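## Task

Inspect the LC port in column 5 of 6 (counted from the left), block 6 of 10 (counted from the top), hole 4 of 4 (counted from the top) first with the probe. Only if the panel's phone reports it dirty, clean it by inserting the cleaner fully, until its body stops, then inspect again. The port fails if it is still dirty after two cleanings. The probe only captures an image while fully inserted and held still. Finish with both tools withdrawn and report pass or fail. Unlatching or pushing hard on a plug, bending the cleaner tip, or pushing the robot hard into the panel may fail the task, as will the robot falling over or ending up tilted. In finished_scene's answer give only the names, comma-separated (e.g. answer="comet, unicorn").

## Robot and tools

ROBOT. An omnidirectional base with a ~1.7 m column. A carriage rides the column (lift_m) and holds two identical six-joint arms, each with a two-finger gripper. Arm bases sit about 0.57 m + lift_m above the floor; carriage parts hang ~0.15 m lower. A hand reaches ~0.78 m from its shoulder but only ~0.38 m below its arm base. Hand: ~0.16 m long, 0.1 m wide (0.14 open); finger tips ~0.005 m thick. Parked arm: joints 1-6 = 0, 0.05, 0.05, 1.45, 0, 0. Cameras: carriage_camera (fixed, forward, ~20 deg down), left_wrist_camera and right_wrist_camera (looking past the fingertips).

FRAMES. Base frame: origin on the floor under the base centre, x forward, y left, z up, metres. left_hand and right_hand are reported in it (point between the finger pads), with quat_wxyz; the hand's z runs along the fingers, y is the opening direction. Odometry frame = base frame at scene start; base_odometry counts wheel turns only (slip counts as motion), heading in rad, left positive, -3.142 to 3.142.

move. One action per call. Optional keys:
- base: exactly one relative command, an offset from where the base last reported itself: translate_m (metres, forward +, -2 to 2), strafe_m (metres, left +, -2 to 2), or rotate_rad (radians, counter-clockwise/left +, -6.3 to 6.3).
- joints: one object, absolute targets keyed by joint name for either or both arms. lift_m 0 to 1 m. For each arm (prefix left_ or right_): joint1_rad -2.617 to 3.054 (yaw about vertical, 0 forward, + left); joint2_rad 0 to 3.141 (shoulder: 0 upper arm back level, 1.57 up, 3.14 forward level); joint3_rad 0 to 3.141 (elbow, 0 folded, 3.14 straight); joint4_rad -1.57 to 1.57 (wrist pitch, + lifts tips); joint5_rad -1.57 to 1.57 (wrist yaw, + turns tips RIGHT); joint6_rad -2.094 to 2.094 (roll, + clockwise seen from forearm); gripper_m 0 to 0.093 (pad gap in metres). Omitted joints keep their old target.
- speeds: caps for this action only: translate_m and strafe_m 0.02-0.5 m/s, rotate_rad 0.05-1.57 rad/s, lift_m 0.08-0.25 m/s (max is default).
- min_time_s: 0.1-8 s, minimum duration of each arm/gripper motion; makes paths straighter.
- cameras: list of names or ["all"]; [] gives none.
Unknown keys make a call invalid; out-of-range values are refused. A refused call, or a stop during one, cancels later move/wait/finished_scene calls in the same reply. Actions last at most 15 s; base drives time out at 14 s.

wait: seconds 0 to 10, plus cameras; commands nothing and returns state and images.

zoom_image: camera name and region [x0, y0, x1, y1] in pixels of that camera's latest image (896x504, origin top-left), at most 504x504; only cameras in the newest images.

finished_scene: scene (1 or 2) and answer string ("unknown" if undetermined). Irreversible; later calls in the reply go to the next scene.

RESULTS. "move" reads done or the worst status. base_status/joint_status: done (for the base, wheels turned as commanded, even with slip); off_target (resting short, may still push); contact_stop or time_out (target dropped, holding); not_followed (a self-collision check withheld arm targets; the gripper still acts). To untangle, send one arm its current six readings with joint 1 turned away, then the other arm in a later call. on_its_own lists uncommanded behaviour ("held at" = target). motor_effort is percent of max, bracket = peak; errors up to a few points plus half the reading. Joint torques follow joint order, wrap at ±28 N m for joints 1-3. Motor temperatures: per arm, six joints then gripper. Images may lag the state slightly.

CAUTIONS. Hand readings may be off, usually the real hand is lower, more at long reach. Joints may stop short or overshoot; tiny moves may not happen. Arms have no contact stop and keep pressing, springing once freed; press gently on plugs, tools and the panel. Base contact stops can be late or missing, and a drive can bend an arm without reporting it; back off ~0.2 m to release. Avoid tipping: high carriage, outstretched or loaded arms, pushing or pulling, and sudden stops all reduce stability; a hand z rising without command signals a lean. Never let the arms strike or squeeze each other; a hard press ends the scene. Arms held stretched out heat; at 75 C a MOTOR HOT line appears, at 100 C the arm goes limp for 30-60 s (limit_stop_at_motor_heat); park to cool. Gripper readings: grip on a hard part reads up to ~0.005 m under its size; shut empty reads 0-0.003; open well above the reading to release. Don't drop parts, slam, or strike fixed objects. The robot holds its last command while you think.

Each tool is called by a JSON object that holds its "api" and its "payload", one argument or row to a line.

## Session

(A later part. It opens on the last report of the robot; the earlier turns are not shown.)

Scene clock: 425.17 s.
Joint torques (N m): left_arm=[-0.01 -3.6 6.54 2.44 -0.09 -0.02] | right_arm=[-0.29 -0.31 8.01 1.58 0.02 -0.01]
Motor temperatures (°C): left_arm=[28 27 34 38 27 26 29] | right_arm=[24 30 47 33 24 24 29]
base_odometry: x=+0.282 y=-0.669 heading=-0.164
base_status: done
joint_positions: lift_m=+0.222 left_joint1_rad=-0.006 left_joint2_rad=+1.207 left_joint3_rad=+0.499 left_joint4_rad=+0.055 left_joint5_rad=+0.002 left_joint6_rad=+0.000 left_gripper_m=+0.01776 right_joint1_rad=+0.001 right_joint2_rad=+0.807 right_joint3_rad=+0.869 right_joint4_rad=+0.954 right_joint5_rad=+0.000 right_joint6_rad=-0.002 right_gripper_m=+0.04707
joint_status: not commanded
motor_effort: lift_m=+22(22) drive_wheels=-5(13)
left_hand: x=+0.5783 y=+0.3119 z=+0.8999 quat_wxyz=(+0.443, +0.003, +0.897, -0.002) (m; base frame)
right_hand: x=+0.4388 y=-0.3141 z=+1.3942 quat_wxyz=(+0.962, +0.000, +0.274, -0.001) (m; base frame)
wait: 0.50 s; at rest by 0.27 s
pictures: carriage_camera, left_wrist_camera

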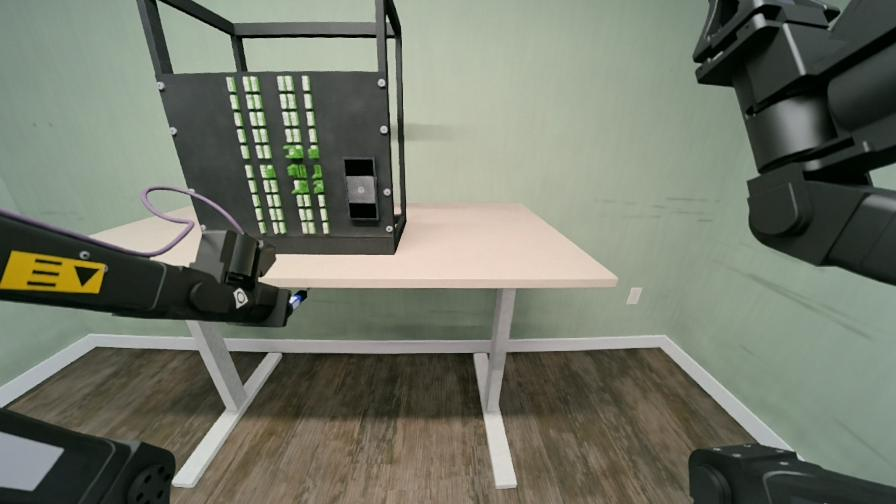

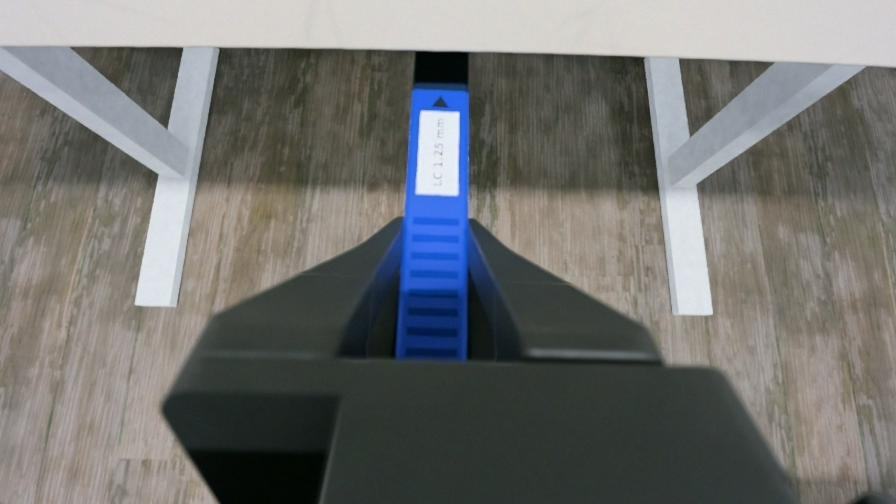

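{"api": "move", "payload": {
  "base": {"translate_m":0.010},
  "speeds": {"translate_m":0.03},
  "cameras": []
}}

{"api": "move", "payload": {
  "joints": {"lift_m":0.238},
  "speeds": {"lift_m":0.08},
  "cameras": []
}}

{"api": "wait", "payload": {
  "seconds": 0.5,
  "cameras": ["left_wrist_camera","carriage_camera"]
}}

{"api": "zoom_image", "payload": {
  "camera": "carriage_camera",
  "region": [240, 200, 340, 320]
}}

Scene clock: 426.30 s.
Joint torques (N m): left_arm=[0.05 -3.55 6.41 2.46 -0.07 0] | right_arm=[-0.27 -0.5 8.05 1.58 0.01 -0.01]
Motor temperatures (°C): left_arm=[28 27 34 38 27 26 29] | right_arm=[24 30 47 33 24 24 29]
move: done
base_odometry: x=+0.292 y=-0.670 heading=-0.164
base_status: done
joint_positions: lift_m=+0.222 left_joint1_rad=-0.006 left_joint2_rad=+1.207 left_joint3_rad=+0.499 left_joint4_rad=+0.055 left_joint5_rad=+0.002 left_joint6_rad=+0.000 left_gripper_m=+0.01776 right_joint1_rad=+0.001 right_joint2_rad=+0.807 right_joint3_rad=+0.869 right_joint4_rad=+0.952 right_joint5_rad=+0.000 right_joint6_rad=-0.002 right_gripper_m=+0.04707
joint_status: not commanded
motor_effort: lift_m=+22(22) drive_wheels=-5(13)
left_hand: x=+0.5783 y=+0.3119 z=+0.8999 quat_wxyz=(+0.443, +0.003, +0.897, -0.002) (m; base frame)
right_hand: x=+0.4395 y=-0.3141 z=+1.3939 quat_wxyz=(+0.961, +0.000, +0.275, -0.001) (m; base frame)
pictures: none
No camera images: "cameras" was empty.

Scene clock: 426.87 s.
Joint torques (N m): left_arm=[0.03 -3.6 6.38 2.48 -0.08 0.01] | right_arm=[-0.29 -0.43 7.92 1.55 0.01 0]
Motor temperatures (°C): left_arm=[28 27 34 38 27 26 29] | right_arm=[24 30 47 33 24 24 29]
move: done
base_odometry: x=+0.292 y=-0.670 heading=-0.164
base_status: not commanded
joint_positions: lift_m=+0.238 left_joint1_rad=-0.006 left_joint2_rad=+1.208 left_joint3_rad=+0.499 left_joint4_rad=+0.055 left_joint5_rad=+0.002 left_joint6_rad=+0.000 left_gripper_m=+0.01776 right_joint1_rad=+0.001 right_joint2_rad=+0.807 right_joint3_rad=+0.869 right_joint4_rad=+0.955 right_joint5_rad=+0.000 right_joint6_rad=-0.002 right_gripper_m=+0.04707
joint_status: all done
motor_effort: lift_m=+24(30) drive_wheels=+5(5)
left_hand: x=+0.5783 y=+0.3119 z=+0.9155 quat_wxyz=(+0.443, +0.003, +0.897, -0.002) (m; base frame)
right_hand: x=+0.4388 y=-0.3141 z=+1.4101 quat_wxyz=(+0.962, +0.000, +0.273, -0.001) (m; base frame)
pictures: none
No camera images: "cameras" was empty.

Scene clock: 427.37 s.
Joint torques (N m): left_arm=[-0.06 -3.69 6.28 2.44 -0.14 0] | right_arm=[-0.29 -0.4 8.01 1.55 0.02 -0.01]
Motor temperatures (°C): left_arm=[28 27 34 38 27 26 29] | right_arm=[24 30 47 33 24 24 29]
base_odometry: x=+0.292 y=-0.670 heading=-0.164
base_status: not commanded
joint_positions: lift_m=+0.238 left_joint1_rad=-0.006 left_joint2_rad=+1.208 left_joint3_rad=+0.499 left_joint4_rad=+0.055 left_joint5_rad=+0.002 left_joint6_rad=+0.000 left_gripper_m=+0.01776 right_joint1_rad=+0.001 right_joint2_rad=+0.807 right_joint3_rad=+0.869 right_joint4_rad=+0.955 right_joint5_rad=+0.000 right_joint6_rad=-0.002 right_gripper_m=+0.04707
joint_status: all done
motor_effort: lift_m=+25(30) drive_wheels=+5(5)
left_hand: x=+0.5783 y=+0.3119 z=+0.9155 quat_wxyz=(+0.443, +0.003, +0.897, -0.002) (m; base frame)
right_hand: x=+0.4388 y=-0.3141 z=+1.4101 quat_wxyz=(+0.962, +0.000, +0.273, -0.001) (m; base frame)
wait: 0.50 s; at rest by 0.27 s
pictures: carriage_camera, left_wrist_camera

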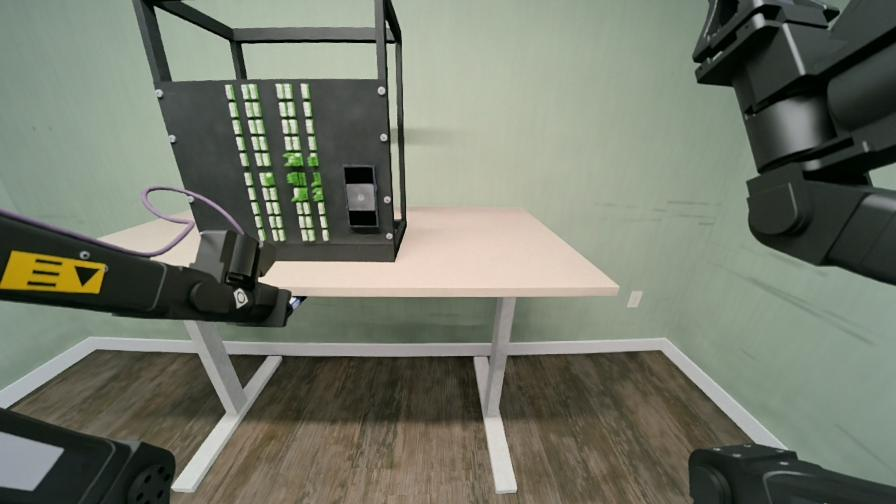

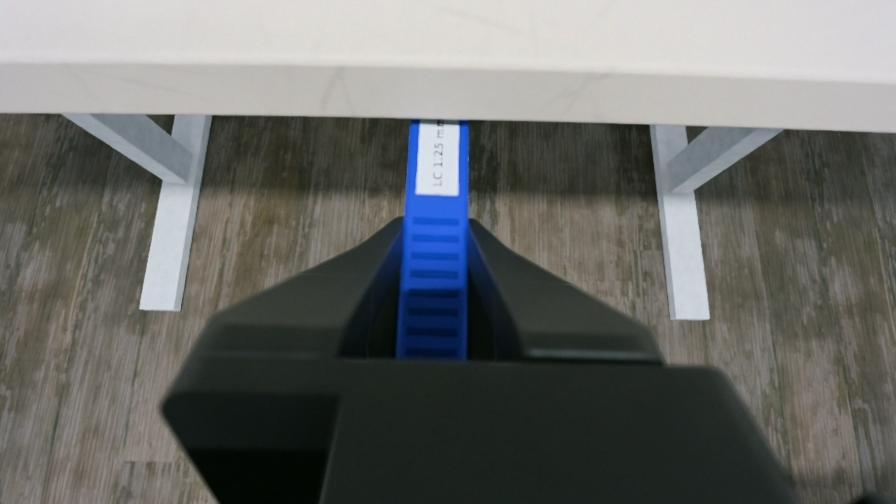

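Scaled by 4.200.

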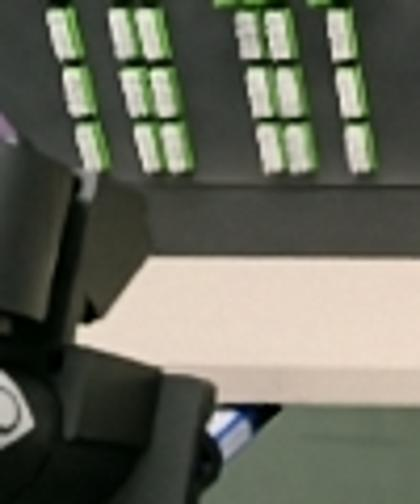

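{"api": "move", "payload": {
  "joints": {"lift_m":0.246},
  "speeds": {"lift_m":0.08},
  "cameras": []
}}

{"api": "wait", "payload": {
  "seconds": 0.5,
  "cameras": ["left_wrist_camera"]
}}

Scene clock: 428.00 s.
Joint torques (N m): left_arm=[-0.02 -3.77 6.39 2.47 -0.07 0] | right_arm=[-0.29 -0.25 8.05 1.56 0.01 -0.01]
Motor temperatures (°C): left_arm=[28 27 34 38 27 26 29] | right_arm=[24 30 47 33 24 24 29]
move: done
base_odometry: x=+0.292 y=-0.670 heading=-0.164
base_status: not commanded
joint_positions: lift_m=+0.246 left_joint1_rad=-0.006 left_joint2_rad=+1.208 left_joint3_rad=+0.499 left_joint4_rad=+0.052 left_joint5_rad=+0.002 left_joint6_rad=+0.000 left_gripper_m=+0.01776 right_joint1_rad=+0.001 right_joint2_rad=+0.807 right_joint3_rad=+0.869 right_joint4_rad=+0.956 right_joint5_rad=+0.000 right_joint6_rad=-0.002 right_gripper_m=+0.04707
joint_status: all done
motor_effort: lift_m=+25(30) drive_wheels=-5(6)
left_hand: x=+0.5778 y=+0.3119 z=+0.9229 quat_wxyz=(+0.441, +0.003, +0.897, -0.002) (m; base frame)
right_hand: x=+0.4386 y=-0.3141 z=+1.4182 quat_wxyz=(+0.962, +0.000, +0.273, -0.001) (m; base frame)
pictures: none
No camera images: "cameras" was empty.

Scene clock: 428.50 s.
Joint torques (N m): left_arm=[0.1 -3.7 6.49 2.48 -0.1 -0.03] | right_arm=[-0.31 -0.43 8.02 1.53 0.01 -0.01]
Motor temperatures (°C): left_arm=[28 27 34 38 27 26 29] | right_arm=[24 30 47 33 24 24 29]
base_odometry: x=+0.292 y=-0.670 heading=-0.164
base_status: not commanded
joint_positions: lift_m=+0.246 left_joint1_rad=-0.006 left_joint2_rad=+1.208 left_joint3_rad=+0.499 left_joint4_rad=+0.052 left_joint5_rad=+0.002 left_joint6_rad=+0.000 left_gripper_m=+0.01776 right_joint1_rad=+0.001 right_joint2_rad=+0.807 right_joint3_rad=+0.869 right_joint4_rad=+0.956 right_joint5_rad=+0.000 right_joint6_rad=-0.002 right_gripper_m=+0.04707
joint_status: all done
motor_effort: lift_m=+24(30) drive_wheels=+5(6)
left_hand: x=+0.5778 y=+0.3119 z=+0.9229 quat_wxyz=(+0.441, +0.003, +0.897, -0.002) (m; base frame)
right_hand: x=+0.4386 y=-0.3141 z=+1.4182 quat_wxyz=(+0.962, +0.000, +0.273, -0.001) (m; base frame)
wait: 0.50 s; at rest by 0.27 s
pictures: left_wrist_camera

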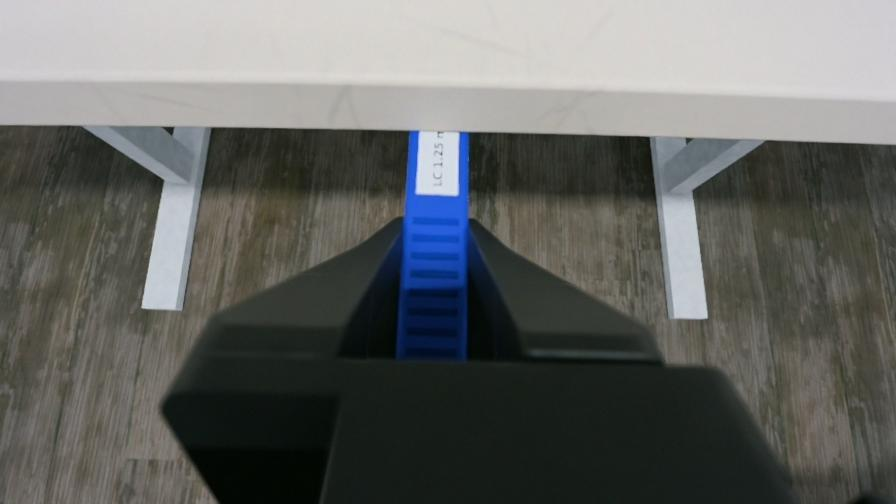

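{"api": "move", "payload": {
  "joints": {"left_gripper_m":0.0180},
  "min_time_s": 0.5,
  "cameras": []
}}

{"api": "move", "payload": {
  "joints": {"left_joint4_rad":0.16,"lift_m":0.226},
  "speeds": {"lift_m":0.08},
  "min_time_s": 0.6,
  "cameras": []
}}

{"api": "wait", "payload": {
  "seconds": 0.5,
  "cameras": ["left_wrist_camera"]
}}

Scene clock: 429.50 s.
Joint torques (N m): left_arm=[-0.17 -3.43 6.27 2.5 -0.07 0.04] | right_arm=[-0.31 -0.43 7.95 1.54 0.02 -0.01]
Motor temperatures (°C): left_arm=[28 27 34 38 27 26 29] | right_arm=[24 30 47 33 24 24 29]
move: done
base_odometry: x=+0.292 y=-0.670 heading=-0.164
base_status: not commanded
joint_positions: lift_m=+0.246 left_joint1_rad=-0.006 left_joint2_rad=+1.208 left_joint3_rad=+0.499 left_joint4_rad=+0.052 left_joint5_rad=+0.002 left_joint6_rad=+0.000 left_gripper_m=+0.01806 right_joint1_rad=+0.001 right_joint2_rad=+0.807 right_joint3_rad=+0.869 right_joint4_rad=+0.956 right_joint5_rad=+0.000 right_joint6_rad=-0.002 right_gripper_m=+0.04707
joint_status: all done
motor_effort: lift_m=+24(25) drive_wheels=+5(5)
left_hand: x=+0.5778 y=+0.3119 z=+0.9229 quat_wxyz=(+0.441, +0.003, +0.897, -0.002) (m; base frame)
right_hand: x=+0.4386 y=-0.3141 z=+1.4182 quat_wxyz=(+0.962, +0.000, +0.273, -0.001) (m; base frame)
pictures: none
No camera images: "cameras" was empty.

Scene clock: 430.47 s.
Joint torques (N m): left_arm=[0.09 -3.54 6.43 2.83 -0.09 0.03] | right_arm=[-0.32 -0.35 7.99 1.54 0.01 -0.01]
Motor temperatures (°C): left_arm=[28 27 34 38 27 26 29] | right_arm=[24 30 47 33 24 24 29]
move: done
base_odometry: x=+0.292 y=-0.670 heading=-0.164
base_status: not commanded
joint_positions: lift_m=+0.226 left_joint1_rad=-0.006 left_joint2_rad=+1.208 left_joint3_rad=+0.499 left_joint4_rad=+0.134 left_joint5_rad=+0.002 left_joint6_rad=+0.000 left_gripper_m=+0.01802 right_joint1_rad=+0.001 right_joint2_rad=+0.807 right_joint3_rad=+0.869 right_joint4_rad=+0.956 right_joint5_rad=+0.000 right_joint6_rad=-0.002 right_gripper_m=+0.04707
joint_status: all done
motor_effort: lift_m=+22(23) drive_wheels=+5(5)
left_hand: x=+0.5895 y=+0.3119 z=+0.9197 quat_wxyz=(+0.478, +0.003, +0.879, -0.002) (m; base frame)
right_hand: x=+0.4386 y=-0.3141 z=+1.3985 quat_wxyz=(+0.962, +0.000, +0.273, -0.001) (m; base frame)
pictures: none
No camera images: "cameras" was empty.

Scene clock: 430.97 s.
Joint torques (N m): left_arm=[-0.08 -3.56 6.42 2.82 -0.11 -0.04] | right_arm=[-0.28 -0.42 8.01 1.54 0.02 -0.01]
Motor temperatures (°C): left_arm=[28 27 34 38 27 26 29] | right_arm=[24 30 47 33 24 24 29]
base_odometry: x=+0.292 y=-0.670 heading=-0.164
base_status: not commanded
joint_positions: lift_m=+0.226 left_joint1_rad=-0.006 left_joint2_rad=+1.208 left_joint3_rad=+0.499 left_joint4_rad=+0.134 left_joint5_rad=+0.002 left_joint6_rad=+0.000 left_gripper_m=+0.01820 right_joint1_rad=+0.001 right_joint2_rad=+0.807 right_joint3_rad=+0.869 right_joint4_rad=+0.956 right_joint5_rad=+0.000 right_joint6_rad=-0.002 right_gripper_m=+0.04707
joint_status: all done
motor_effort: lift_m=+23(23) drive_wheels=+5(5)
left_hand: x=+0.5896 y=+0.3119 z=+0.9199 quat_wxyz=(+0.478, +0.003, +0.878, -0.002) (m; base frame)
right_hand: x=+0.4386 y=-0.3141 z=+1.3985 quat_wxyz=(+0.962, +0.000, +0.273, -0.001) (m; base frame)
wait: 0.50 s; at rest by 0.27 s
pictures: left_wrist_camera

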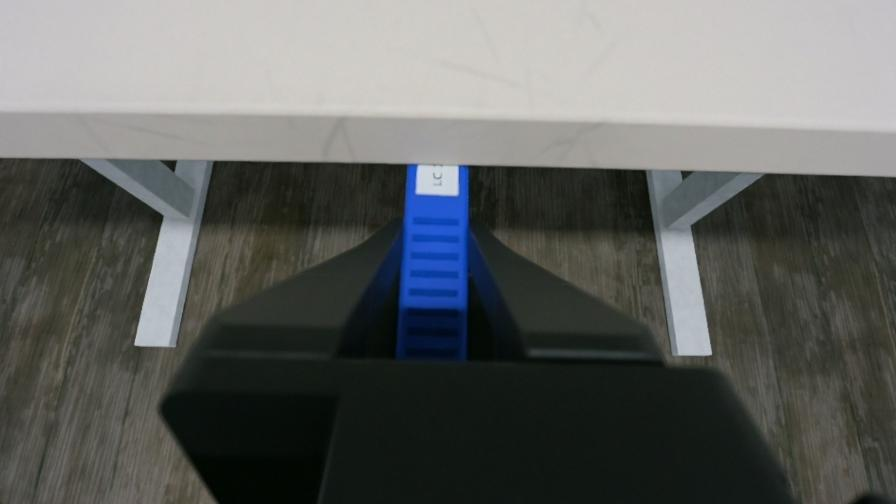

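{"api": "move", "payload": {
  "base": {"translate_m":-0.014},
  "joints": {"left_joint4_rad":0.24,"lift_m":0.210},
  "speeds": {"lift_m":0.08,"translate_m":0.03},
  "min_time_s": 0.6,
  "cameras": []
}}

{"api": "wait", "payload": {
  "seconds": 0.5,
  "cameras": ["left_wrist_camera"]
}}

Scene clock: 432.03 s.
Joint torques (N m): left_arm=[-0.01 -3.67 6.37 2.99 -0.12 0.02] | right_arm=[-0.25 -0.49 7.99 1.54 0.01 0]
Motor temperatures (°C): left_arm=[28 27 34 38 27 26 29] | right_arm=[24 30 47 33 24 24 29]
move: done
base_odometry: x=+0.278 y=-0.668 heading=-0.164
base_status: done
joint_positions: lift_m=+0.210 left_joint1_rad=-0.006 left_joint2_rad=+1.208 left_joint3_rad=+0.499 left_joint4_rad=+0.202 left_joint5_rad=+0.002 left_joint6_rad=+0.000 left_gripper_m=+0.01809 right_joint1_rad=+0.001 right_joint2_rad=+0.807 right_joint3_rad=+0.869 right_joint4_rad=+0.954 right_joint5_rad=+0.000 right_joint6_rad=-0.002 right_gripper_m=+0.04707
joint_status: all done
motor_effort: lift_m=+22(23) drive_wheels=+1(11)
left_hand: x=+0.5982 y=+0.3118 z=+0.9182 quat_wxyz=(+0.507, +0.003, +0.862, -0.002) (m; base frame)
right_hand: x=+0.4390 y=-0.3140 z=+1.3823 quat_wxyz=(+0.962, -0.001, +0.274, -0.001) (m; base frame)
pictures: none
No camera images: "cameras" was empty.

Scene clock: 432.53 s.
Joint torques (N m): left_arm=[-0.01 -3.75 6.35 2.98 -0.1 0.03] | right_arm=[-0.29 -0.46 7.98 1.56 0.01 -0.01]
Motor temperatures (°C): left_arm=[28 27 34 39 27 26 29] | right_arm=[24 30 47 33 24 24 29]
base_odometry: x=+0.278 y=-0.668 heading=-0.164
base_status: done
joint_positions: lift_m=+0.210 left_joint1_rad=-0.006 left_joint2_rad=+1.208 left_joint3_rad=+0.499 left_joint4_rad=+0.202 left_joint5_rad=+0.002 left_joint6_rad=+0.000 left_gripper_m=+0.01805 right_joint1_rad=+0.001 right_joint2_rad=+0.807 right_joint3_rad=+0.869 right_joint4_rad=+0.954 right_joint5_rad=+0.000 right_joint6_rad=-0.002 right_gripper_m=+0.04707
joint_status: all done
motor_effort: lift_m=+22(23) drive_wheels=+1(11)
left_hand: x=+0.5982 y=+0.3118 z=+0.9182 quat_wxyz=(+0.507, +0.003, +0.862, -0.002) (m; base frame)
right_hand: x=+0.4390 y=-0.3140 z=+1.3823 quat_wxyz=(+0.962, -0.001, +0.274, -0.001) (m; base frame)
wait: 0.50 s; at rest by 0.27 s
pictures: left_wrist_camera

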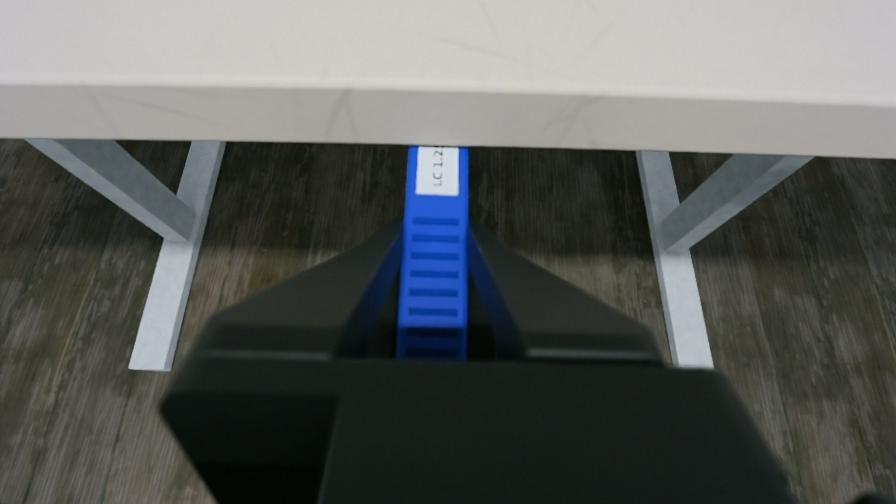

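{"api": "move", "payload": {
  "base": {"translate_m":-0.008},
  "joints": {"left_joint4_rad":0.35,"lift_m":0.195},
  "speeds": {"lift_m":0.08,"translate_m":0.03},
  "min_time_s": 0.6,
  "cameras": []
}}

{"api": "wait", "payload": {
  "seconds": 0.5,
  "cameras": ["left_wrist_camera","carriage_camera"]
}}

Scene clock: 433.53 s.
Joint torques (N m): left_arm=[0.09 -3.86 6.54 3.69 -0.07 0.05] | right_arm=[-0.29 -0.39 7.97 1.56 0.01 0]
Motor temperatures (°C): left_arm=[28 27 34 39 27 26 29] | right_arm=[24 30 47 33 24 24 29]
move: off_target
base_odometry: x=+0.270 y=-0.667 heading=-0.164
base_status: done
joint_positions: lift_m=+0.195 left_joint1_rad=-0.006 left_joint2_rad=+1.211 left_joint3_rad=+0.499 left_joint4_rad=+0.262 left_joint5_rad=+0.002 left_joint6_rad=+0.000 left_gripper_m=+0.01826 right_joint1_rad=+0.001 right_joint2_rad=+0.807 right_joint3_rad=+0.869 right_joint4_rad=+0.954 right_joint5_rad=+0.000 right_joint6_rad=-0.002 right_gripper_m=+0.04707
joint_status: left_joint4_rad off_target (ended at +0.262, target +0.350); the others done
motor_effort: lift_m=+22(23) drive_wheels=+3(8)
left_hand: x=+0.6050 y=+0.3118 z=+0.9152 quat_wxyz=(+0.531, +0.003, +0.847, -0.002) (m; base frame)
right_hand: x=+0.4390 y=-0.3140 z=+1.3673 quat_wxyz=(+0.962, -0.001, +0.274, -0.001) (m; base frame)
pictures: none
No camera images: "cameras" was empty.

Scene clock: 434.03 s.
Joint torques (N m): left_arm=[-0.05 -4.11 6.42 3.71 -0.09 -0.03] | right_arm=[-0.29 -0.42 7.99 1.56 0.02 -0.01]
Motor temperatures (°C): left_arm=[28 27 34 39 27 26 29] | right_arm=[24 30 47 33 24 24 29]
base_odometry: x=+0.270 y=-0.667 heading=-0.164
base_status: done
joint_positions: lift_m=+0.195 left_joint1_rad=-0.006 left_joint2_rad=+1.211 left_joint3_rad=+0.499 left_joint4_rad=+0.262 left_joint5_rad=+0.002 left_joint6_rad=+0.000 left_gripper_m=+0.01826 right_joint1_rad=+0.001 right_joint2_rad=+0.807 right_joint3_rad=+0.869 right_joint4_rad=+0.954 right_joint5_rad=+0.000 right_joint6_rad=-0.002 right_gripper_m=+0.04707
joint_status: left_joint4_rad off_target (ended at +0.262, target +0.350); the others done
motor_effort: lift_m=+22(23) drive_wheels=+4(8)
left_hand: x=+0.6050 y=+0.3118 z=+0.9152 quat_wxyz=(+0.531, +0.003, +0.847, -0.002) (m; base frame)
right_hand: x=+0.4390 y=-0.3140 z=+1.3673 quat_wxyz=(+0.962, -0.001, +0.274, -0.001) (m; base frame)
wait: 0.50 s; at rest by 0.27 s
pictures: carriage_camera, left_wrist_camera

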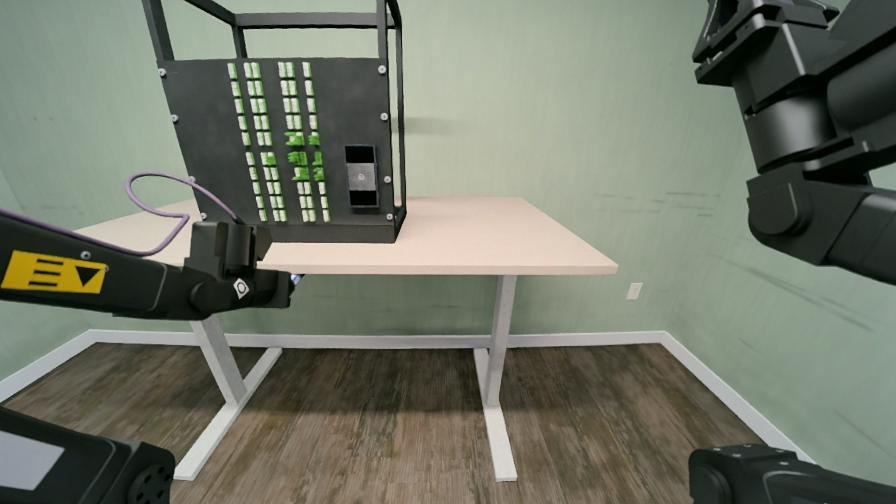

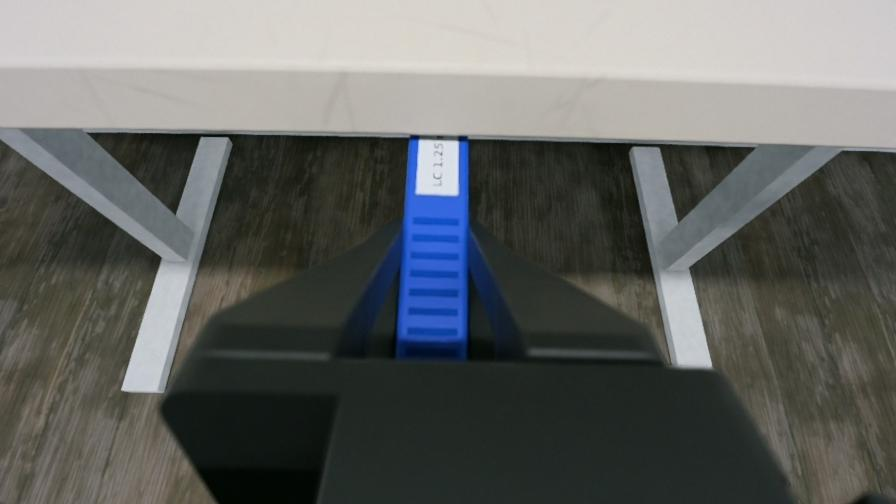

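{"api": "move", "payload": {
  "joints": {"left_joint4_rad":0.42,"lift_m":0.192},
  "min_time_s": 0.5,
  "cameras": []
}}

{"api": "wait", "payload": {
  "seconds": 0.4,
  "cameras": ["left_wrist_camera"]
}}

Scene clock: 435.00 s.
Joint torques (N m): left_arm=[-0.09 -4.41 7.35 4.05 -0.08 0.04] | right_arm=[-0.28 -0.46 8.05 1.57 0.01 -0.01]
Motor temperatures (°C): left_arm=[28 27 34 40 27 26 29] | right_arm=[24 30 47 33 24 24 29]
move: off_target
base_odometry: x=+0.270 y=-0.667 heading=-0.164
base_status: not commanded
joint_positions: lift_m=+0.192 left_joint1_rad=-0.006 left_joint2_rad=+1.216 left_joint3_rad=+0.491 left_joint4_rad=+0.297 left_joint5_rad=+0.002 left_joint6_rad=+0.000 left_gripper_m=+0.01826 right_joint1_rad=+0.001 right_joint2_rad=+0.807 right_joint3_rad=+0.869 right_joint4_rad=+0.954 right_joint5_rad=+0.000 right_joint6_rad=-0.002 right_gripper_m=+0.04707
joint_status: left_joint4_rad off_target (ended at +0.296, target +0.420); the others done
motor_effort: lift_m=+22(23) drive_wheels=+3(4)
left_hand: x=+0.6071 y=+0.3118 z=+0.9146 quat_wxyz=(+0.540, +0.003, +0.841, -0.002) (m; base frame)
right_hand: x=+0.4389 y=-0.3140 z=+1.3644 quat_wxyz=(+0.962, -0.001, +0.274, -0.001) (m; base frame)
pictures: none
No camera images: "cameras" was empty.

Scene clock: 435.40 s.
Joint torques (N m): left_arm=[0.01 -4.55 7.15 4.09 -0.07 0.03] | right_arm=[-0.31 -0.44 7.99 1.56 0.02 0]
Motor temperatures (°C): left_arm=[28 27 34 40 27 26 29] | right_arm=[24 30 47 33 24 24 29]
base_odometry: x=+0.270 y=-0.667 heading=-0.164
base_status: not commanded
joint_positions: lift_m=+0.192 left_joint1_rad=-0.006 left_joint2_rad=+1.216 left_joint3_rad=+0.491 left_joint4_rad=+0.297 left_joint5_rad=+0.002 left_joint6_rad=+0.000 left_gripper_m=+0.01820 right_joint1_rad=+0.001 right_joint2_rad=+0.807 right_joint3_rad=+0.869 right_joint4_rad=+0.954 right_joint5_rad=+0.000 right_joint6_rad=-0.002 right_gripper_m=+0.04707
joint_status: left_joint4_rad off_target (ended at +0.296, target +0.420); the others done
motor_effort: lift_m=+22(23) drive_wheels=+3(4)
left_hand: x=+0.6071 y=+0.3118 z=+0.9146 quat_wxyz=(+0.540, +0.003, +0.841, -0.002) (m; base frame)
right_hand: x=+0.4389 y=-0.3140 z=+1.3644 quat_wxyz=(+0.962, -0.001, +0.274, -0.001) (m; base frame)
wait: 0.40 s; at rest by 0.27 s
pictures: left_wrist_camera

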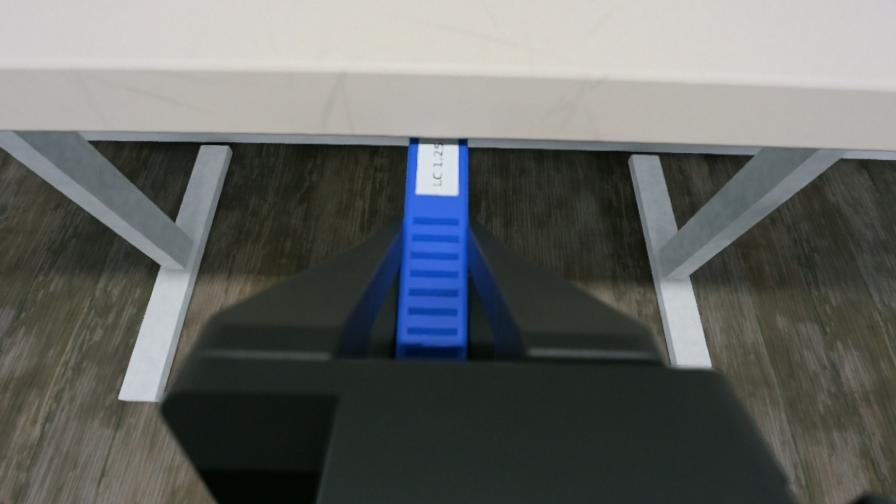

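{"api": "move", "payload": {
  "joints": {"left_gripper_m":0.0182,"left_joint4_rad":0.38},
  "min_time_s": 0.5,
  "cameras": []
}}

{"api": "wait", "payload": {
  "seconds": 0.4,
  "cameras": ["left_wrist_camera"]
}}

Scene clock: 436.30 s.
Joint torques (N m): left_arm=[-0.12 -4.34 7.24 3.6 -0.07 0.02] | right_arm=[-0.29 -0.43 8.01 1.56 0.02 -0.01]
Motor temperatures (°C): left_arm=[28 27 34 40 27 26 29] | right_arm=[24 30 47 33 24 24 29]
move: off_target
base_odometry: x=+0.270 y=-0.667 heading=-0.164
base_status: not commanded
joint_positions: lift_m=+0.192 left_joint1_rad=-0.006 left_joint2_rad=+1.216 left_joint3_rad=+0.491 left_joint4_rad=+0.296 left_joint5_rad=+0.002 left_joint6_rad=+0.000 left_gripper_m=+0.01838 right_joint1_rad=+0.001 right_joint2_rad=+0.807 right_joint3_rad=+0.869 right_joint4_rad=+0.954 right_joint5_rad=+0.000 right_joint6_rad=-0.002 right_gripper_m=+0.04707
joint_status: left_joint4_rad off_target (ended at +0.296, target +0.380); the others done
motor_effort: lift_m=+21(22) drive_wheels=+3(4)
left_hand: x=+0.6070 y=+0.3118 z=+0.9145 quat_wxyz=(+0.540, +0.003, +0.841, -0.002) (m; base frame)
right_hand: x=+0.4389 y=-0.3140 z=+1.3644 quat_wxyz=(+0.962, -0.001, +0.274, -0.001) (m; base frame)
pictures: none
No camera images: "cameras" was empty.

Scene clock: 436.70 s.
Joint torques (N m): left_arm=[0.08 -4.4 7.2 3.59 -0.09 0.04] | right_arm=[-0.28 -0.43 7.98 1.56 0.01 -0.01]
Motor temperatures (°C): left_arm=[28 27 34 41 27 26 29] | right_arm=[24 30 47 33 24 24 29]
base_odometry: x=+0.270 y=-0.667 heading=-0.164
base_status: not commanded
joint_positions: lift_m=+0.192 left_joint1_rad=-0.006 left_joint2_rad=+1.216 left_joint3_rad=+0.491 left_joint4_rad=+0.296 left_joint5_rad=+0.002 left_joint6_rad=+0.000 left_gripper_m=+0.01823 right_joint1_rad=+0.001 right_joint2_rad=+0.807 right_joint3_rad=+0.869 right_joint4_rad=+0.954 right_joint5_rad=+0.000 right_joint6_rad=-0.002 right_gripper_m=+0.04707
joint_status: left_joint4_rad off_target (ended at +0.296, target +0.380); the others done
motor_effort: lift_m=+22(22) drive_wheels=+3(4)
left_hand: x=+0.6070 y=+0.3118 z=+0.9144 quat_wxyz=(+0.540, +0.003, +0.842, -0.002) (m; base frame)
right_hand: x=+0.4389 y=-0.3140 z=+1.3644 quat_wxyz=(+0.962, -0.001, +0.274, -0.001) (m; base frame)
wait: 0.40 s; at rest by 0.27 s
pictures: left_wrist_camera

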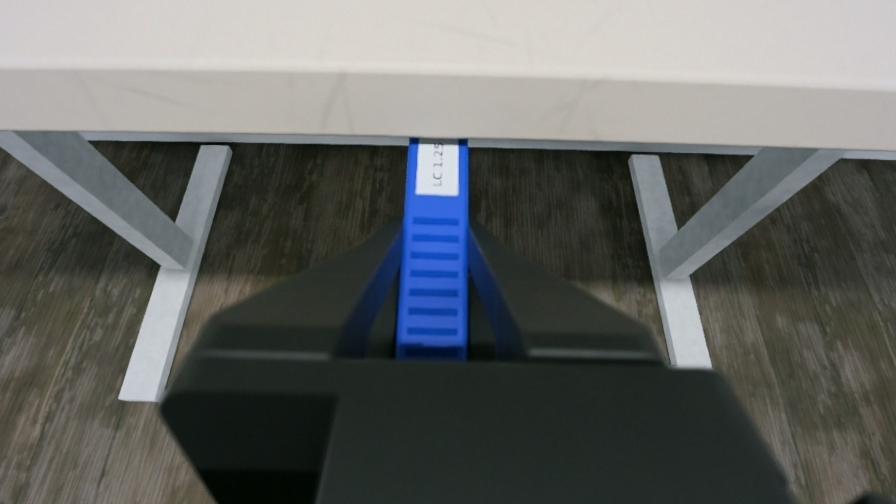

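Increase j4 gradually.

{"api": "move", "payload": {
  "joints": {"left_joint4_rad":0.46},
  "min_time_s": 0.5,
  "cameras": []
}}

{"api": "wait", "payload": {
  "seconds": 0.4,
  "cameras": ["left_wrist_camera"]
}}

Scene clock: 437.70 s.
Joint torques (N m): left_arm=[-0.1 -4.68 7.54 4.37 -0.07 0.04] | right_arm=[-0.29 -0.44 8.01 1.56 0.01 -0.01]
Motor temperatures (°C): left_arm=[28 27 34 41 27 26 29] | right_arm=[24 30 47 33 24 24 29]
move: off_target
base_odometry: x=+0.270 y=-0.667 heading=-0.164
base_status: not commanded
joint_positions: lift_m=+0.192 left_joint1_rad=-0.006 left_joint2_rad=+1.219 left_joint3_rad=+0.487 left_joint4_rad=+0.312 left_joint5_rad=+0.002 left_joint6_rad=+0.000 left_gripper_m=+0.01831 right_joint1_rad=+0.001 right_joint2_rad=+0.807 right_joint3_rad=+0.869 right_joint4_rad=+0.954 right_joint5_rad=+0.000 right_joint6_rad=-0.002 right_gripper_m=+0.04707
joint_status: left_joint4_rad off_target (ended at +0.312, target +0.460)
motor_effort: lift_m=+21(22) drive_wheels=+3(4)
left_hand: x=+0.6078 y=+0.3118 z=+0.9151 quat_wxyz=(+0.544, +0.003, +0.839, -0.002) (m; base frame)
right_hand: x=+0.4389 y=-0.3140 z=+1.3644 quat_wxyz=(+0.962, -0.001, +0.274, -0.001) (m; base frame)
pictures: none
No camera images: "cameras" was empty.

Scene clock: 438.10 s.
Joint torques (N m): left_arm=[0.14 -4.72 7.71 4.42 -0.11 0.04] | right_arm=[-0.28 -0.42 7.98 1.57 0.01 -0.01]
Motor temperatures (°C): left_arm=[28 27 34 42 27 26 29] | right_arm=[24 30 47 33 24 24 29]
base_odometry: x=+0.270 y=-0.667 heading=-0.164
base_status: not commanded
joint_positions: lift_m=+0.192 left_joint1_rad=-0.006 left_joint2_rad=+1.219 left_joint3_rad=+0.487 left_joint4_rad=+0.312 left_joint5_rad=+0.002 left_joint6_rad=+0.000 left_gripper_m=+0.01840 right_joint1_rad=+0.001 right_joint2_rad=+0.807 right_joint3_rad=+0.869 right_joint4_rad=+0.954 right_joint5_rad=+0.000 right_joint6_rad=-0.002 right_gripper_m=+0.04707
joint_status: left_joint4_rad off_target (ended at +0.312, target +0.460)
motor_effort: lift_m=+22(22) drive_wheels=+3(4)
left_hand: x=+0.6078 y=+0.3118 z=+0.9151 quat_wxyz=(+0.544, +0.003, +0.839, -0.002) (m; base frame)
right_hand: x=+0.4389 y=-0.3140 z=+1.3644 quat_wxyz=(+0.962, -0.001, +0.274, -0.001) (m; base frame)
wait: 0.40 s; at rest by 0.27 s
pictures: left_wrist_camera

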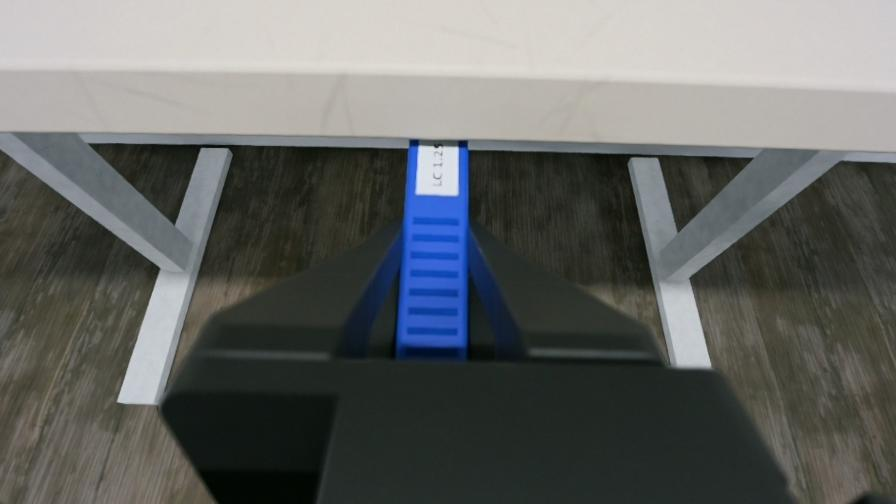

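{"api": "move", "payload": {
  "joints": {"left_gripper_m":0.0184},
  "min_time_s": 0.5,
  "cameras": []
}}

{"api": "wait", "payload": {
  "seconds": 0.4,
  "cameras": ["left_wrist_camera"]
}}

Scene clock: 439.03 s.
Joint torques (N m): left_arm=[0.03 -4.68 7.72 4.32 -0.11 0.05] | right_arm=[-0.31 -0.4 8.01 1.57 0.02 -0.02]
Motor temperatures (°C): left_arm=[28 27 35 43 27 26 29] | right_arm=[24 30 47 33 24 24 29]
move: done
base_odometry: x=+0.270 y=-0.667 heading=-0.164
base_status: not commanded
joint_positions: lift_m=+0.192 left_joint1_rad=-0.006 left_joint2_rad=+1.219 left_joint3_rad=+0.487 left_joint4_rad=+0.320 left_joint5_rad=+0.002 left_joint6_rad=+0.000 left_gripper_m=+0.01852 right_joint1_rad=+0.001 right_joint2_rad=+0.807 right_joint3_rad=+0.869 right_joint4_rad=+0.954 right_joint5_rad=+0.000 right_joint6_rad=-0.002 right_gripper_m=+0.04707
joint_status: all done
motor_effort: lift_m=+22(22) drive_wheels=+3(4)
left_hand: x=+0.6086 y=+0.3118 z=+0.9170 quat_wxyz=(+0.547, +0.003, +0.837, -0.002) (m; base frame)
right_hand: x=+0.4389 y=-0.3140 z=+1.3644 quat_wxyz=(+0.962, -0.001, +0.274, -0.001) (m; base frame)
pictures: none
No camera images: "cameras" was empty.

Scene clock: 439.43 s.
Joint torques (N m): left_arm=[0.03 -4.81 7.68 4.28 -0.1 0.06] | right_arm=[-0.29 -0.42 8.01 1.56 0.01 -0.02]
Motor temperatures (°C): left_arm=[28 27 35 43 27 26 29] | right_arm=[24 30 47 33 24 24 29]
base_odometry: x=+0.270 y=-0.667 heading=-0.164
base_status: not commanded
joint_positions: lift_m=+0.192 left_joint1_rad=-0.006 left_joint2_rad=+1.219 left_joint3_rad=+0.487 left_joint4_rad=+0.321 left_joint5_rad=+0.002 left_joint6_rad=+0.000 left_gripper_m=+0.01840 right_joint1_rad=+0.001 right_joint2_rad=+0.807 right_joint3_rad=+0.869 right_joint4_rad=+0.954 right_joint5_rad=+0.000 right_joint6_rad=-0.002 right_gripper_m=+0.04707
joint_status: all done
motor_effort: lift_m=+21(22) drive_wheels=+3(4)
left_hand: x=+0.6087 y=+0.3118 z=+0.9171 quat_wxyz=(+0.548, +0.003, +0.837, -0.002) (m; base frame)
right_hand: x=+0.4389 y=-0.3140 z=+1.3644 quat_wxyz=(+0.962, -0.001, +0.274, -0.001) (m; base frame)
wait: 0.40 s; at rest by 0.27 s
pictures: left_wrist_camera

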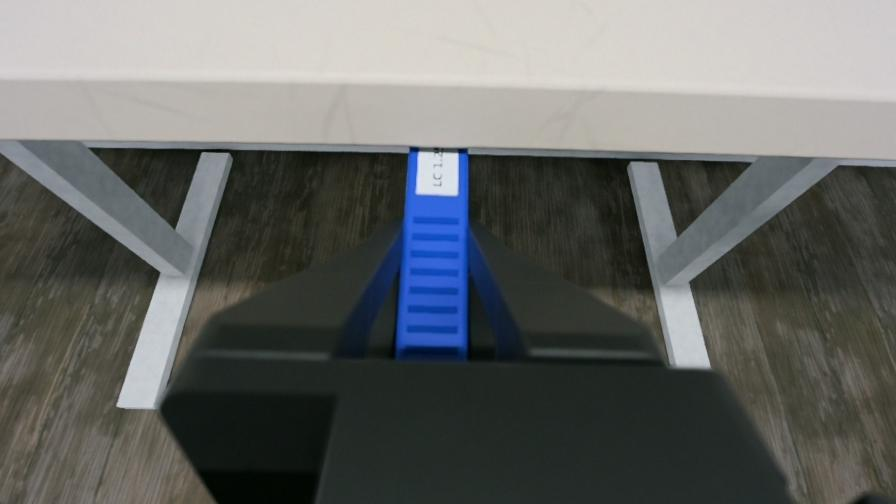

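{"api": "move", "payload": {
  "joints": {"left_joint4_rad":0.50},
  "min_time_s": 0.5,
  "cameras": []
}}

{"api": "wait", "payload": {
  "seconds": 0.4,
  "cameras": ["left_wrist_camera"]
}}

Scene clock: 440.37 s.
Joint torques (N m): left_arm=[0.03 -4.7 7.61 4.45 -0.09 0.01] | right_arm=[-0.27 -0.43 7.99 1.56 0.02 -0.01]
Motor temperatures (°C): left_arm=[28 27 35 43 27 26 29] | right_arm=[24 30 47 33 24 24 29]
move: off_target
base_odometry: x=+0.270 y=-0.667 heading=-0.164
base_status: not commanded
joint_positions: lift_m=+0.192 left_joint1_rad=-0.006 left_joint2_rad=+1.219 left_joint3_rad=+0.487 left_joint4_rad=+0.347 left_joint5_rad=+0.002 left_joint6_rad=+0.000 left_gripper_m=+0.01852 right_joint1_rad=+0.001 right_joint2_rad=+0.807 right_joint3_rad=+0.869 right_joint4_rad=+0.954 right_joint5_rad=+0.000 right_joint6_rad=-0.002 right_gripper_m=+0.04707
joint_status: left_joint4_rad off_target (ended at +0.347, target +0.500)
motor_effort: lift_m=+22(22) drive_wheels=+3(4)
left_hand: x=+0.6113 y=+0.3117 z=+0.9232 quat_wxyz=(+0.559, +0.003, +0.829, -0.002) (m; base frame)
right_hand: x=+0.4389 y=-0.3140 z=+1.3644 quat_wxyz=(+0.962, -0.001, +0.274, -0.001) (m; base frame)
pictures: none
No camera images: "cameras" was empty.

Scene clock: 440.77 s.
Joint torques (N m): left_arm=[-0.1 -4.74 7.5 4.48 -0.09 -0.02] | right_arm=[-0.31 -0.43 7.98 1.56 0.01 -0.02]
Motor temperatures (°C): left_arm=[28 27 35 44 27 26 29] | right_arm=[24 30 47 33 24 24 29]
base_odometry: x=+0.270 y=-0.667 heading=-0.164
base_status: not commanded
joint_positions: lift_m=+0.192 left_joint1_rad=-0.006 left_joint2_rad=+1.219 left_joint3_rad=+0.487 left_joint4_rad=+0.347 left_joint5_rad=+0.002 left_joint6_rad=+0.000 left_gripper_m=+0.01845 right_joint1_rad=+0.001 right_joint2_rad=+0.807 right_joint3_rad=+0.869 right_joint4_rad=+0.954 right_joint5_rad=+0.000 right_joint6_rad=-0.002 right_gripper_m=+0.04707
joint_status: left_joint4_rad off_target (ended at +0.347, target +0.500)
motor_effort: lift_m=+22(22) drive_wheels=+3(4)
left_hand: x=+0.6113 y=+0.3117 z=+0.9232 quat_wxyz=(+0.559, +0.003, +0.829, -0.002) (m; base frame)
right_hand: x=+0.4389 y=-0.3140 z=+1.3644 quat_wxyz=(+0.962, -0.001, +0.274, -0.001) (m; base frame)
wait: 0.40 s; at rest by 0.27 s
pictures: left_wrist_camera

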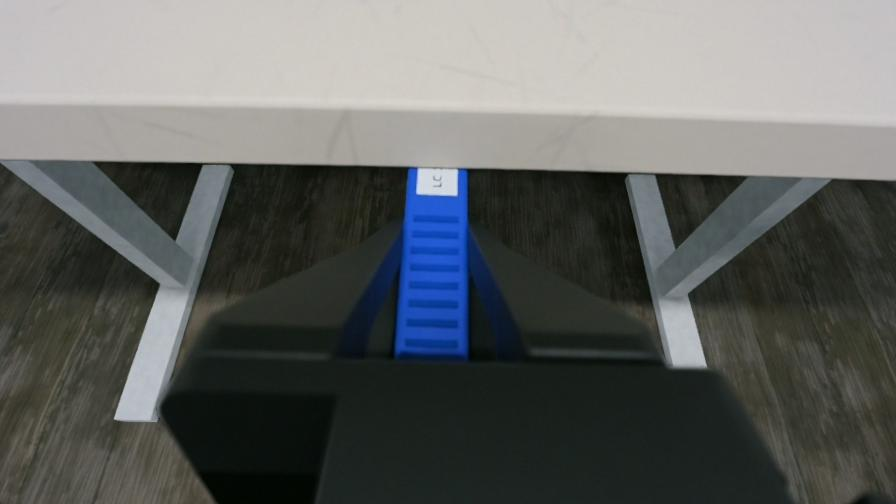

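{"api": "move", "payload": {
  "joints": {"left_joint4_rad":0.58,"lift_m":0.182},
  "speeds": {"lift_m":0.08},
  "min_time_s": 0.5,
  "cameras": []
}}

{"api": "wait", "payload": {
  "seconds": 0.4,
  "cameras": ["left_wrist_camera","carriage_camera"]
}}

{"api": "zoom_image", "payload": {
  "camera": "carriage_camera",
  "region": [240, 180, 340, 300]
}}

Scene clock: 441.73 s.
Joint torques (N m): left_arm=[-0.05 -5.07 7.98 4.73 -0.12 0.02] | right_arm=[-0.28 -0.43 8.03 1.57 0.02 -0.01]
Motor temperatures (°C): left_arm=[28 27 35 44 27 26 29] | right_arm=[24 30 47 33 24 24 29]
move: off_target
base_odometry: x=+0.270 y=-0.667 heading=-0.164
base_status: not commanded
joint_positions: lift_m=+0.182 left_joint1_rad=-0.006 left_joint2_rad=+1.223 left_joint3_rad=+0.482 left_joint4_rad=+0.407 left_joint5_rad=+0.002 left_joint6_rad=+0.000 left_gripper_m=+0.01851 right_joint1_rad=+0.001 right_joint2_rad=+0.807 right_joint3_rad=+0.869 right_joint4_rad=+0.953 right_joint5_rad=+0.000 right_joint6_rad=-0.002 right_gripper_m=+0.04707
joint_status: left_joint4_rad off_target (ended at +0.407, target +0.580); the others done
motor_effort: lift_m=+22(23) drive_wheels=+3(4)
left_hand: x=+0.6157 y=+0.3117 z=+0.9238 quat_wxyz=(+0.580, +0.003, +0.815, -0.002) (m; base frame)
right_hand: x=+0.4392 y=-0.3140 z=+1.3541 quat_wxyz=(+0.962, -0.001, +0.274, -0.001) (m; base frame)
pictures: none
No camera images: "cameras" was empty.

Scene clock: 442.13 s.
Joint torques (N m): left_arm=[-0.08 -5.16 7.87 4.77 -0.09 -0.02] | right_arm=[-0.29 -0.43 8.01 1.58 0.02 -0.01]
Motor temperatures (°C): left_arm=[28 27 35 45 27 26 29] | right_arm=[24 30 47 33 24 24 29]
base_odometry: x=+0.270 y=-0.667 heading=-0.164
base_status: not commanded
joint_positions: lift_m=+0.182 left_joint1_rad=-0.006 left_joint2_rad=+1.223 left_joint3_rad=+0.482 left_joint4_rad=+0.407 left_joint5_rad=+0.002 left_joint6_rad=+0.000 left_gripper_m=+0.01853 right_joint1_rad=+0.001 right_joint2_rad=+0.807 right_joint3_rad=+0.869 right_joint4_rad=+0.953 right_joint5_rad=+0.000 right_joint6_rad=-0.002 right_gripper_m=+0.04707
joint_status: left_joint4_rad off_target (ended at +0.407, target +0.580); the others done
motor_effort: lift_m=+22(23) drive_wheels=+4(4)
left_hand: x=+0.6157 y=+0.3117 z=+0.9238 quat_wxyz=(+0.580, +0.003, +0.815, -0.002) (m; base frame)
right_hand: x=+0.4392 y=-0.3140 z=+1.3541 quat_wxyz=(+0.962, -0.001, +0.274, -0.001) (m; base frame)
wait: 0.40 s; at rest by 0.27 s
pictures: carriage_camera, left_wrist_camera

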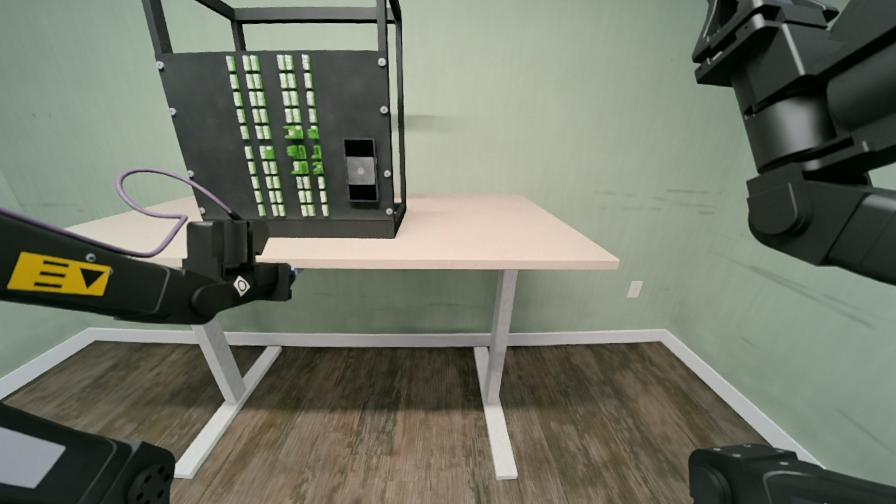

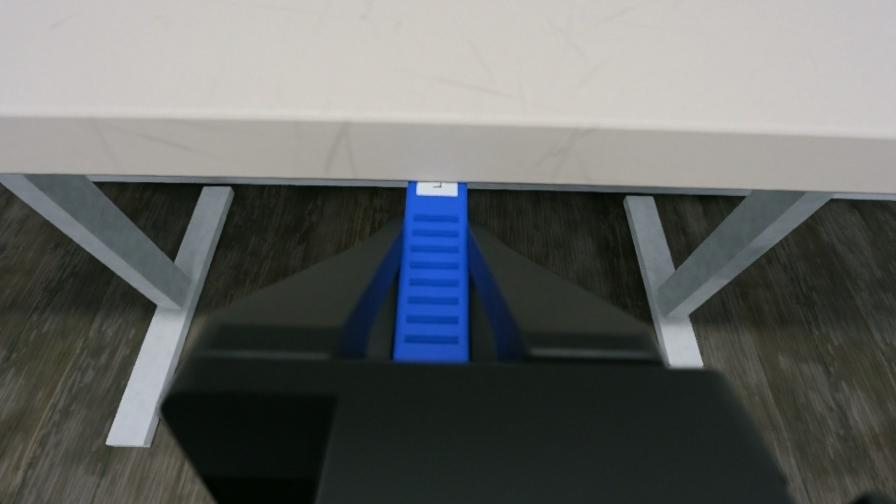

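Scaled by 4.200.

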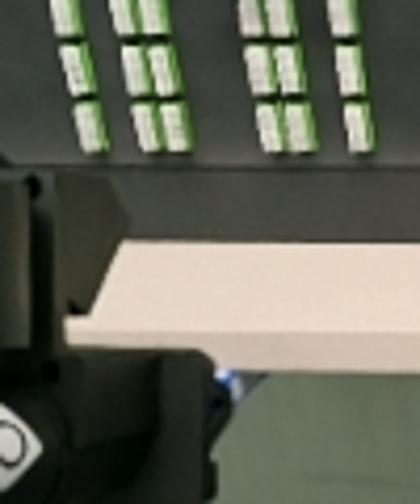

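{"api": "move", "payload": {
  "base": {"translate_m":-0.008},
  "joints": {"left_joint4_rad":0.64,"lift_m":0.172},
  "speeds": {"lift_m":0.08,"translate_m":0.03},
  "min_time_s": 0.5,
  "cameras": []
}}

{"api": "wait", "payload": {
  "seconds": 0.4,
  "cameras": ["left_wrist_camera"]
}}

Scene clock: 443.10 s.
Joint torques (N m): left_arm=[0.08 -5.35 8.08 4.86 -0.08 0.03] | right_arm=[-0.29 -0.46 8.12 1.53 0.02 -0.02]
Motor temperatures (°C): left_arm=[28 27 35 45 27 26 29] | right_arm=[24 30 47 33 24 24 29]
move: off_target
base_odometry: x=+0.262 y=-0.666 heading=-0.165
base_status: done
joint_positions: lift_m=+0.172 left_joint1_rad=-0.006 left_joint2_rad=+1.225 left_joint3_rad=+0.481 left_joint4_rad=+0.458 left_joint5_rad=+0.002 left_joint6_rad=+0.000 left_gripper_m=+0.01844 right_joint1_rad=+0.001 right_joint2_rad=+0.807 right_joint3_rad=+0.869 right_joint4_rad=+0.954 right_joint5_rad=+0.000 right_joint6_rad=-0.002 right_gripper_m=+0.04707
joint_status: left_joint4_rad off_target (ended at +0.458, target +0.640); the others done
motor_effort: lift_m=+22(23) drive_wheels=+6(10)
left_hand: x=+0.6193 y=+0.3117 z=+0.9243 quat_wxyz=(+0.599, +0.003, +0.801, -0.002) (m; base frame)
right_hand: x=+0.4390 y=-0.3140 z=+1.3442 quat_wxyz=(+0.962, -0.001, +0.274, -0.001) (m; base frame)
pictures: none
No camera images: "cameras" was empty.

Scene clock: 443.50 s.
Joint torques (N m): left_arm=[0.02 -5.35 8.16 4.89 -0.11 -0.05] | right_arm=[-0.29 -0.43 8.01 1.57 0.01 0]
Motor temperatures (°C): left_arm=[28 27 35 45 27 26 29] | right_arm=[24 30 47 33 24 24 29]
base_odometry: x=+0.262 y=-0.666 heading=-0.165
base_status: done
joint_positions: lift_m=+0.172 left_joint1_rad=-0.006 left_joint2_rad=+1.225 left_joint3_rad=+0.481 left_joint4_rad=+0.458 left_joint5_rad=+0.002 left_joint6_rad=+0.000 left_gripper_m=+0.01849 right_joint1_rad=+0.001 right_joint2_rad=+0.807 right_joint3_rad=+0.869 right_joint4_rad=+0.954 right_joint5_rad=+0.000 right_joint6_rad=-0.002 right_gripper_m=+0.04707
joint_status: left_joint4_rad off_target (ended at +0.458, target +0.640); the others done
motor_effort: lift_m=+22(23) drive_wheels=+6(10)
left_hand: x=+0.6193 y=+0.3117 z=+0.9243 quat_wxyz=(+0.599, +0.003, +0.801, -0.002) (m; base frame)
right_hand: x=+0.4390 y=-0.3140 z=+1.3442 quat_wxyz=(+0.962, -0.001, +0.274, -0.001) (m; base frame)
wait: 0.40 s; at rest by 0.27 s
pictures: left_wrist_camera

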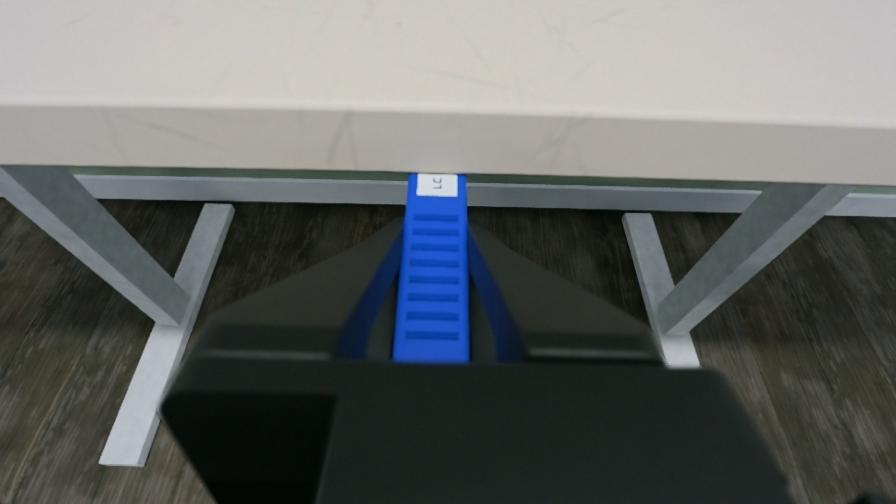

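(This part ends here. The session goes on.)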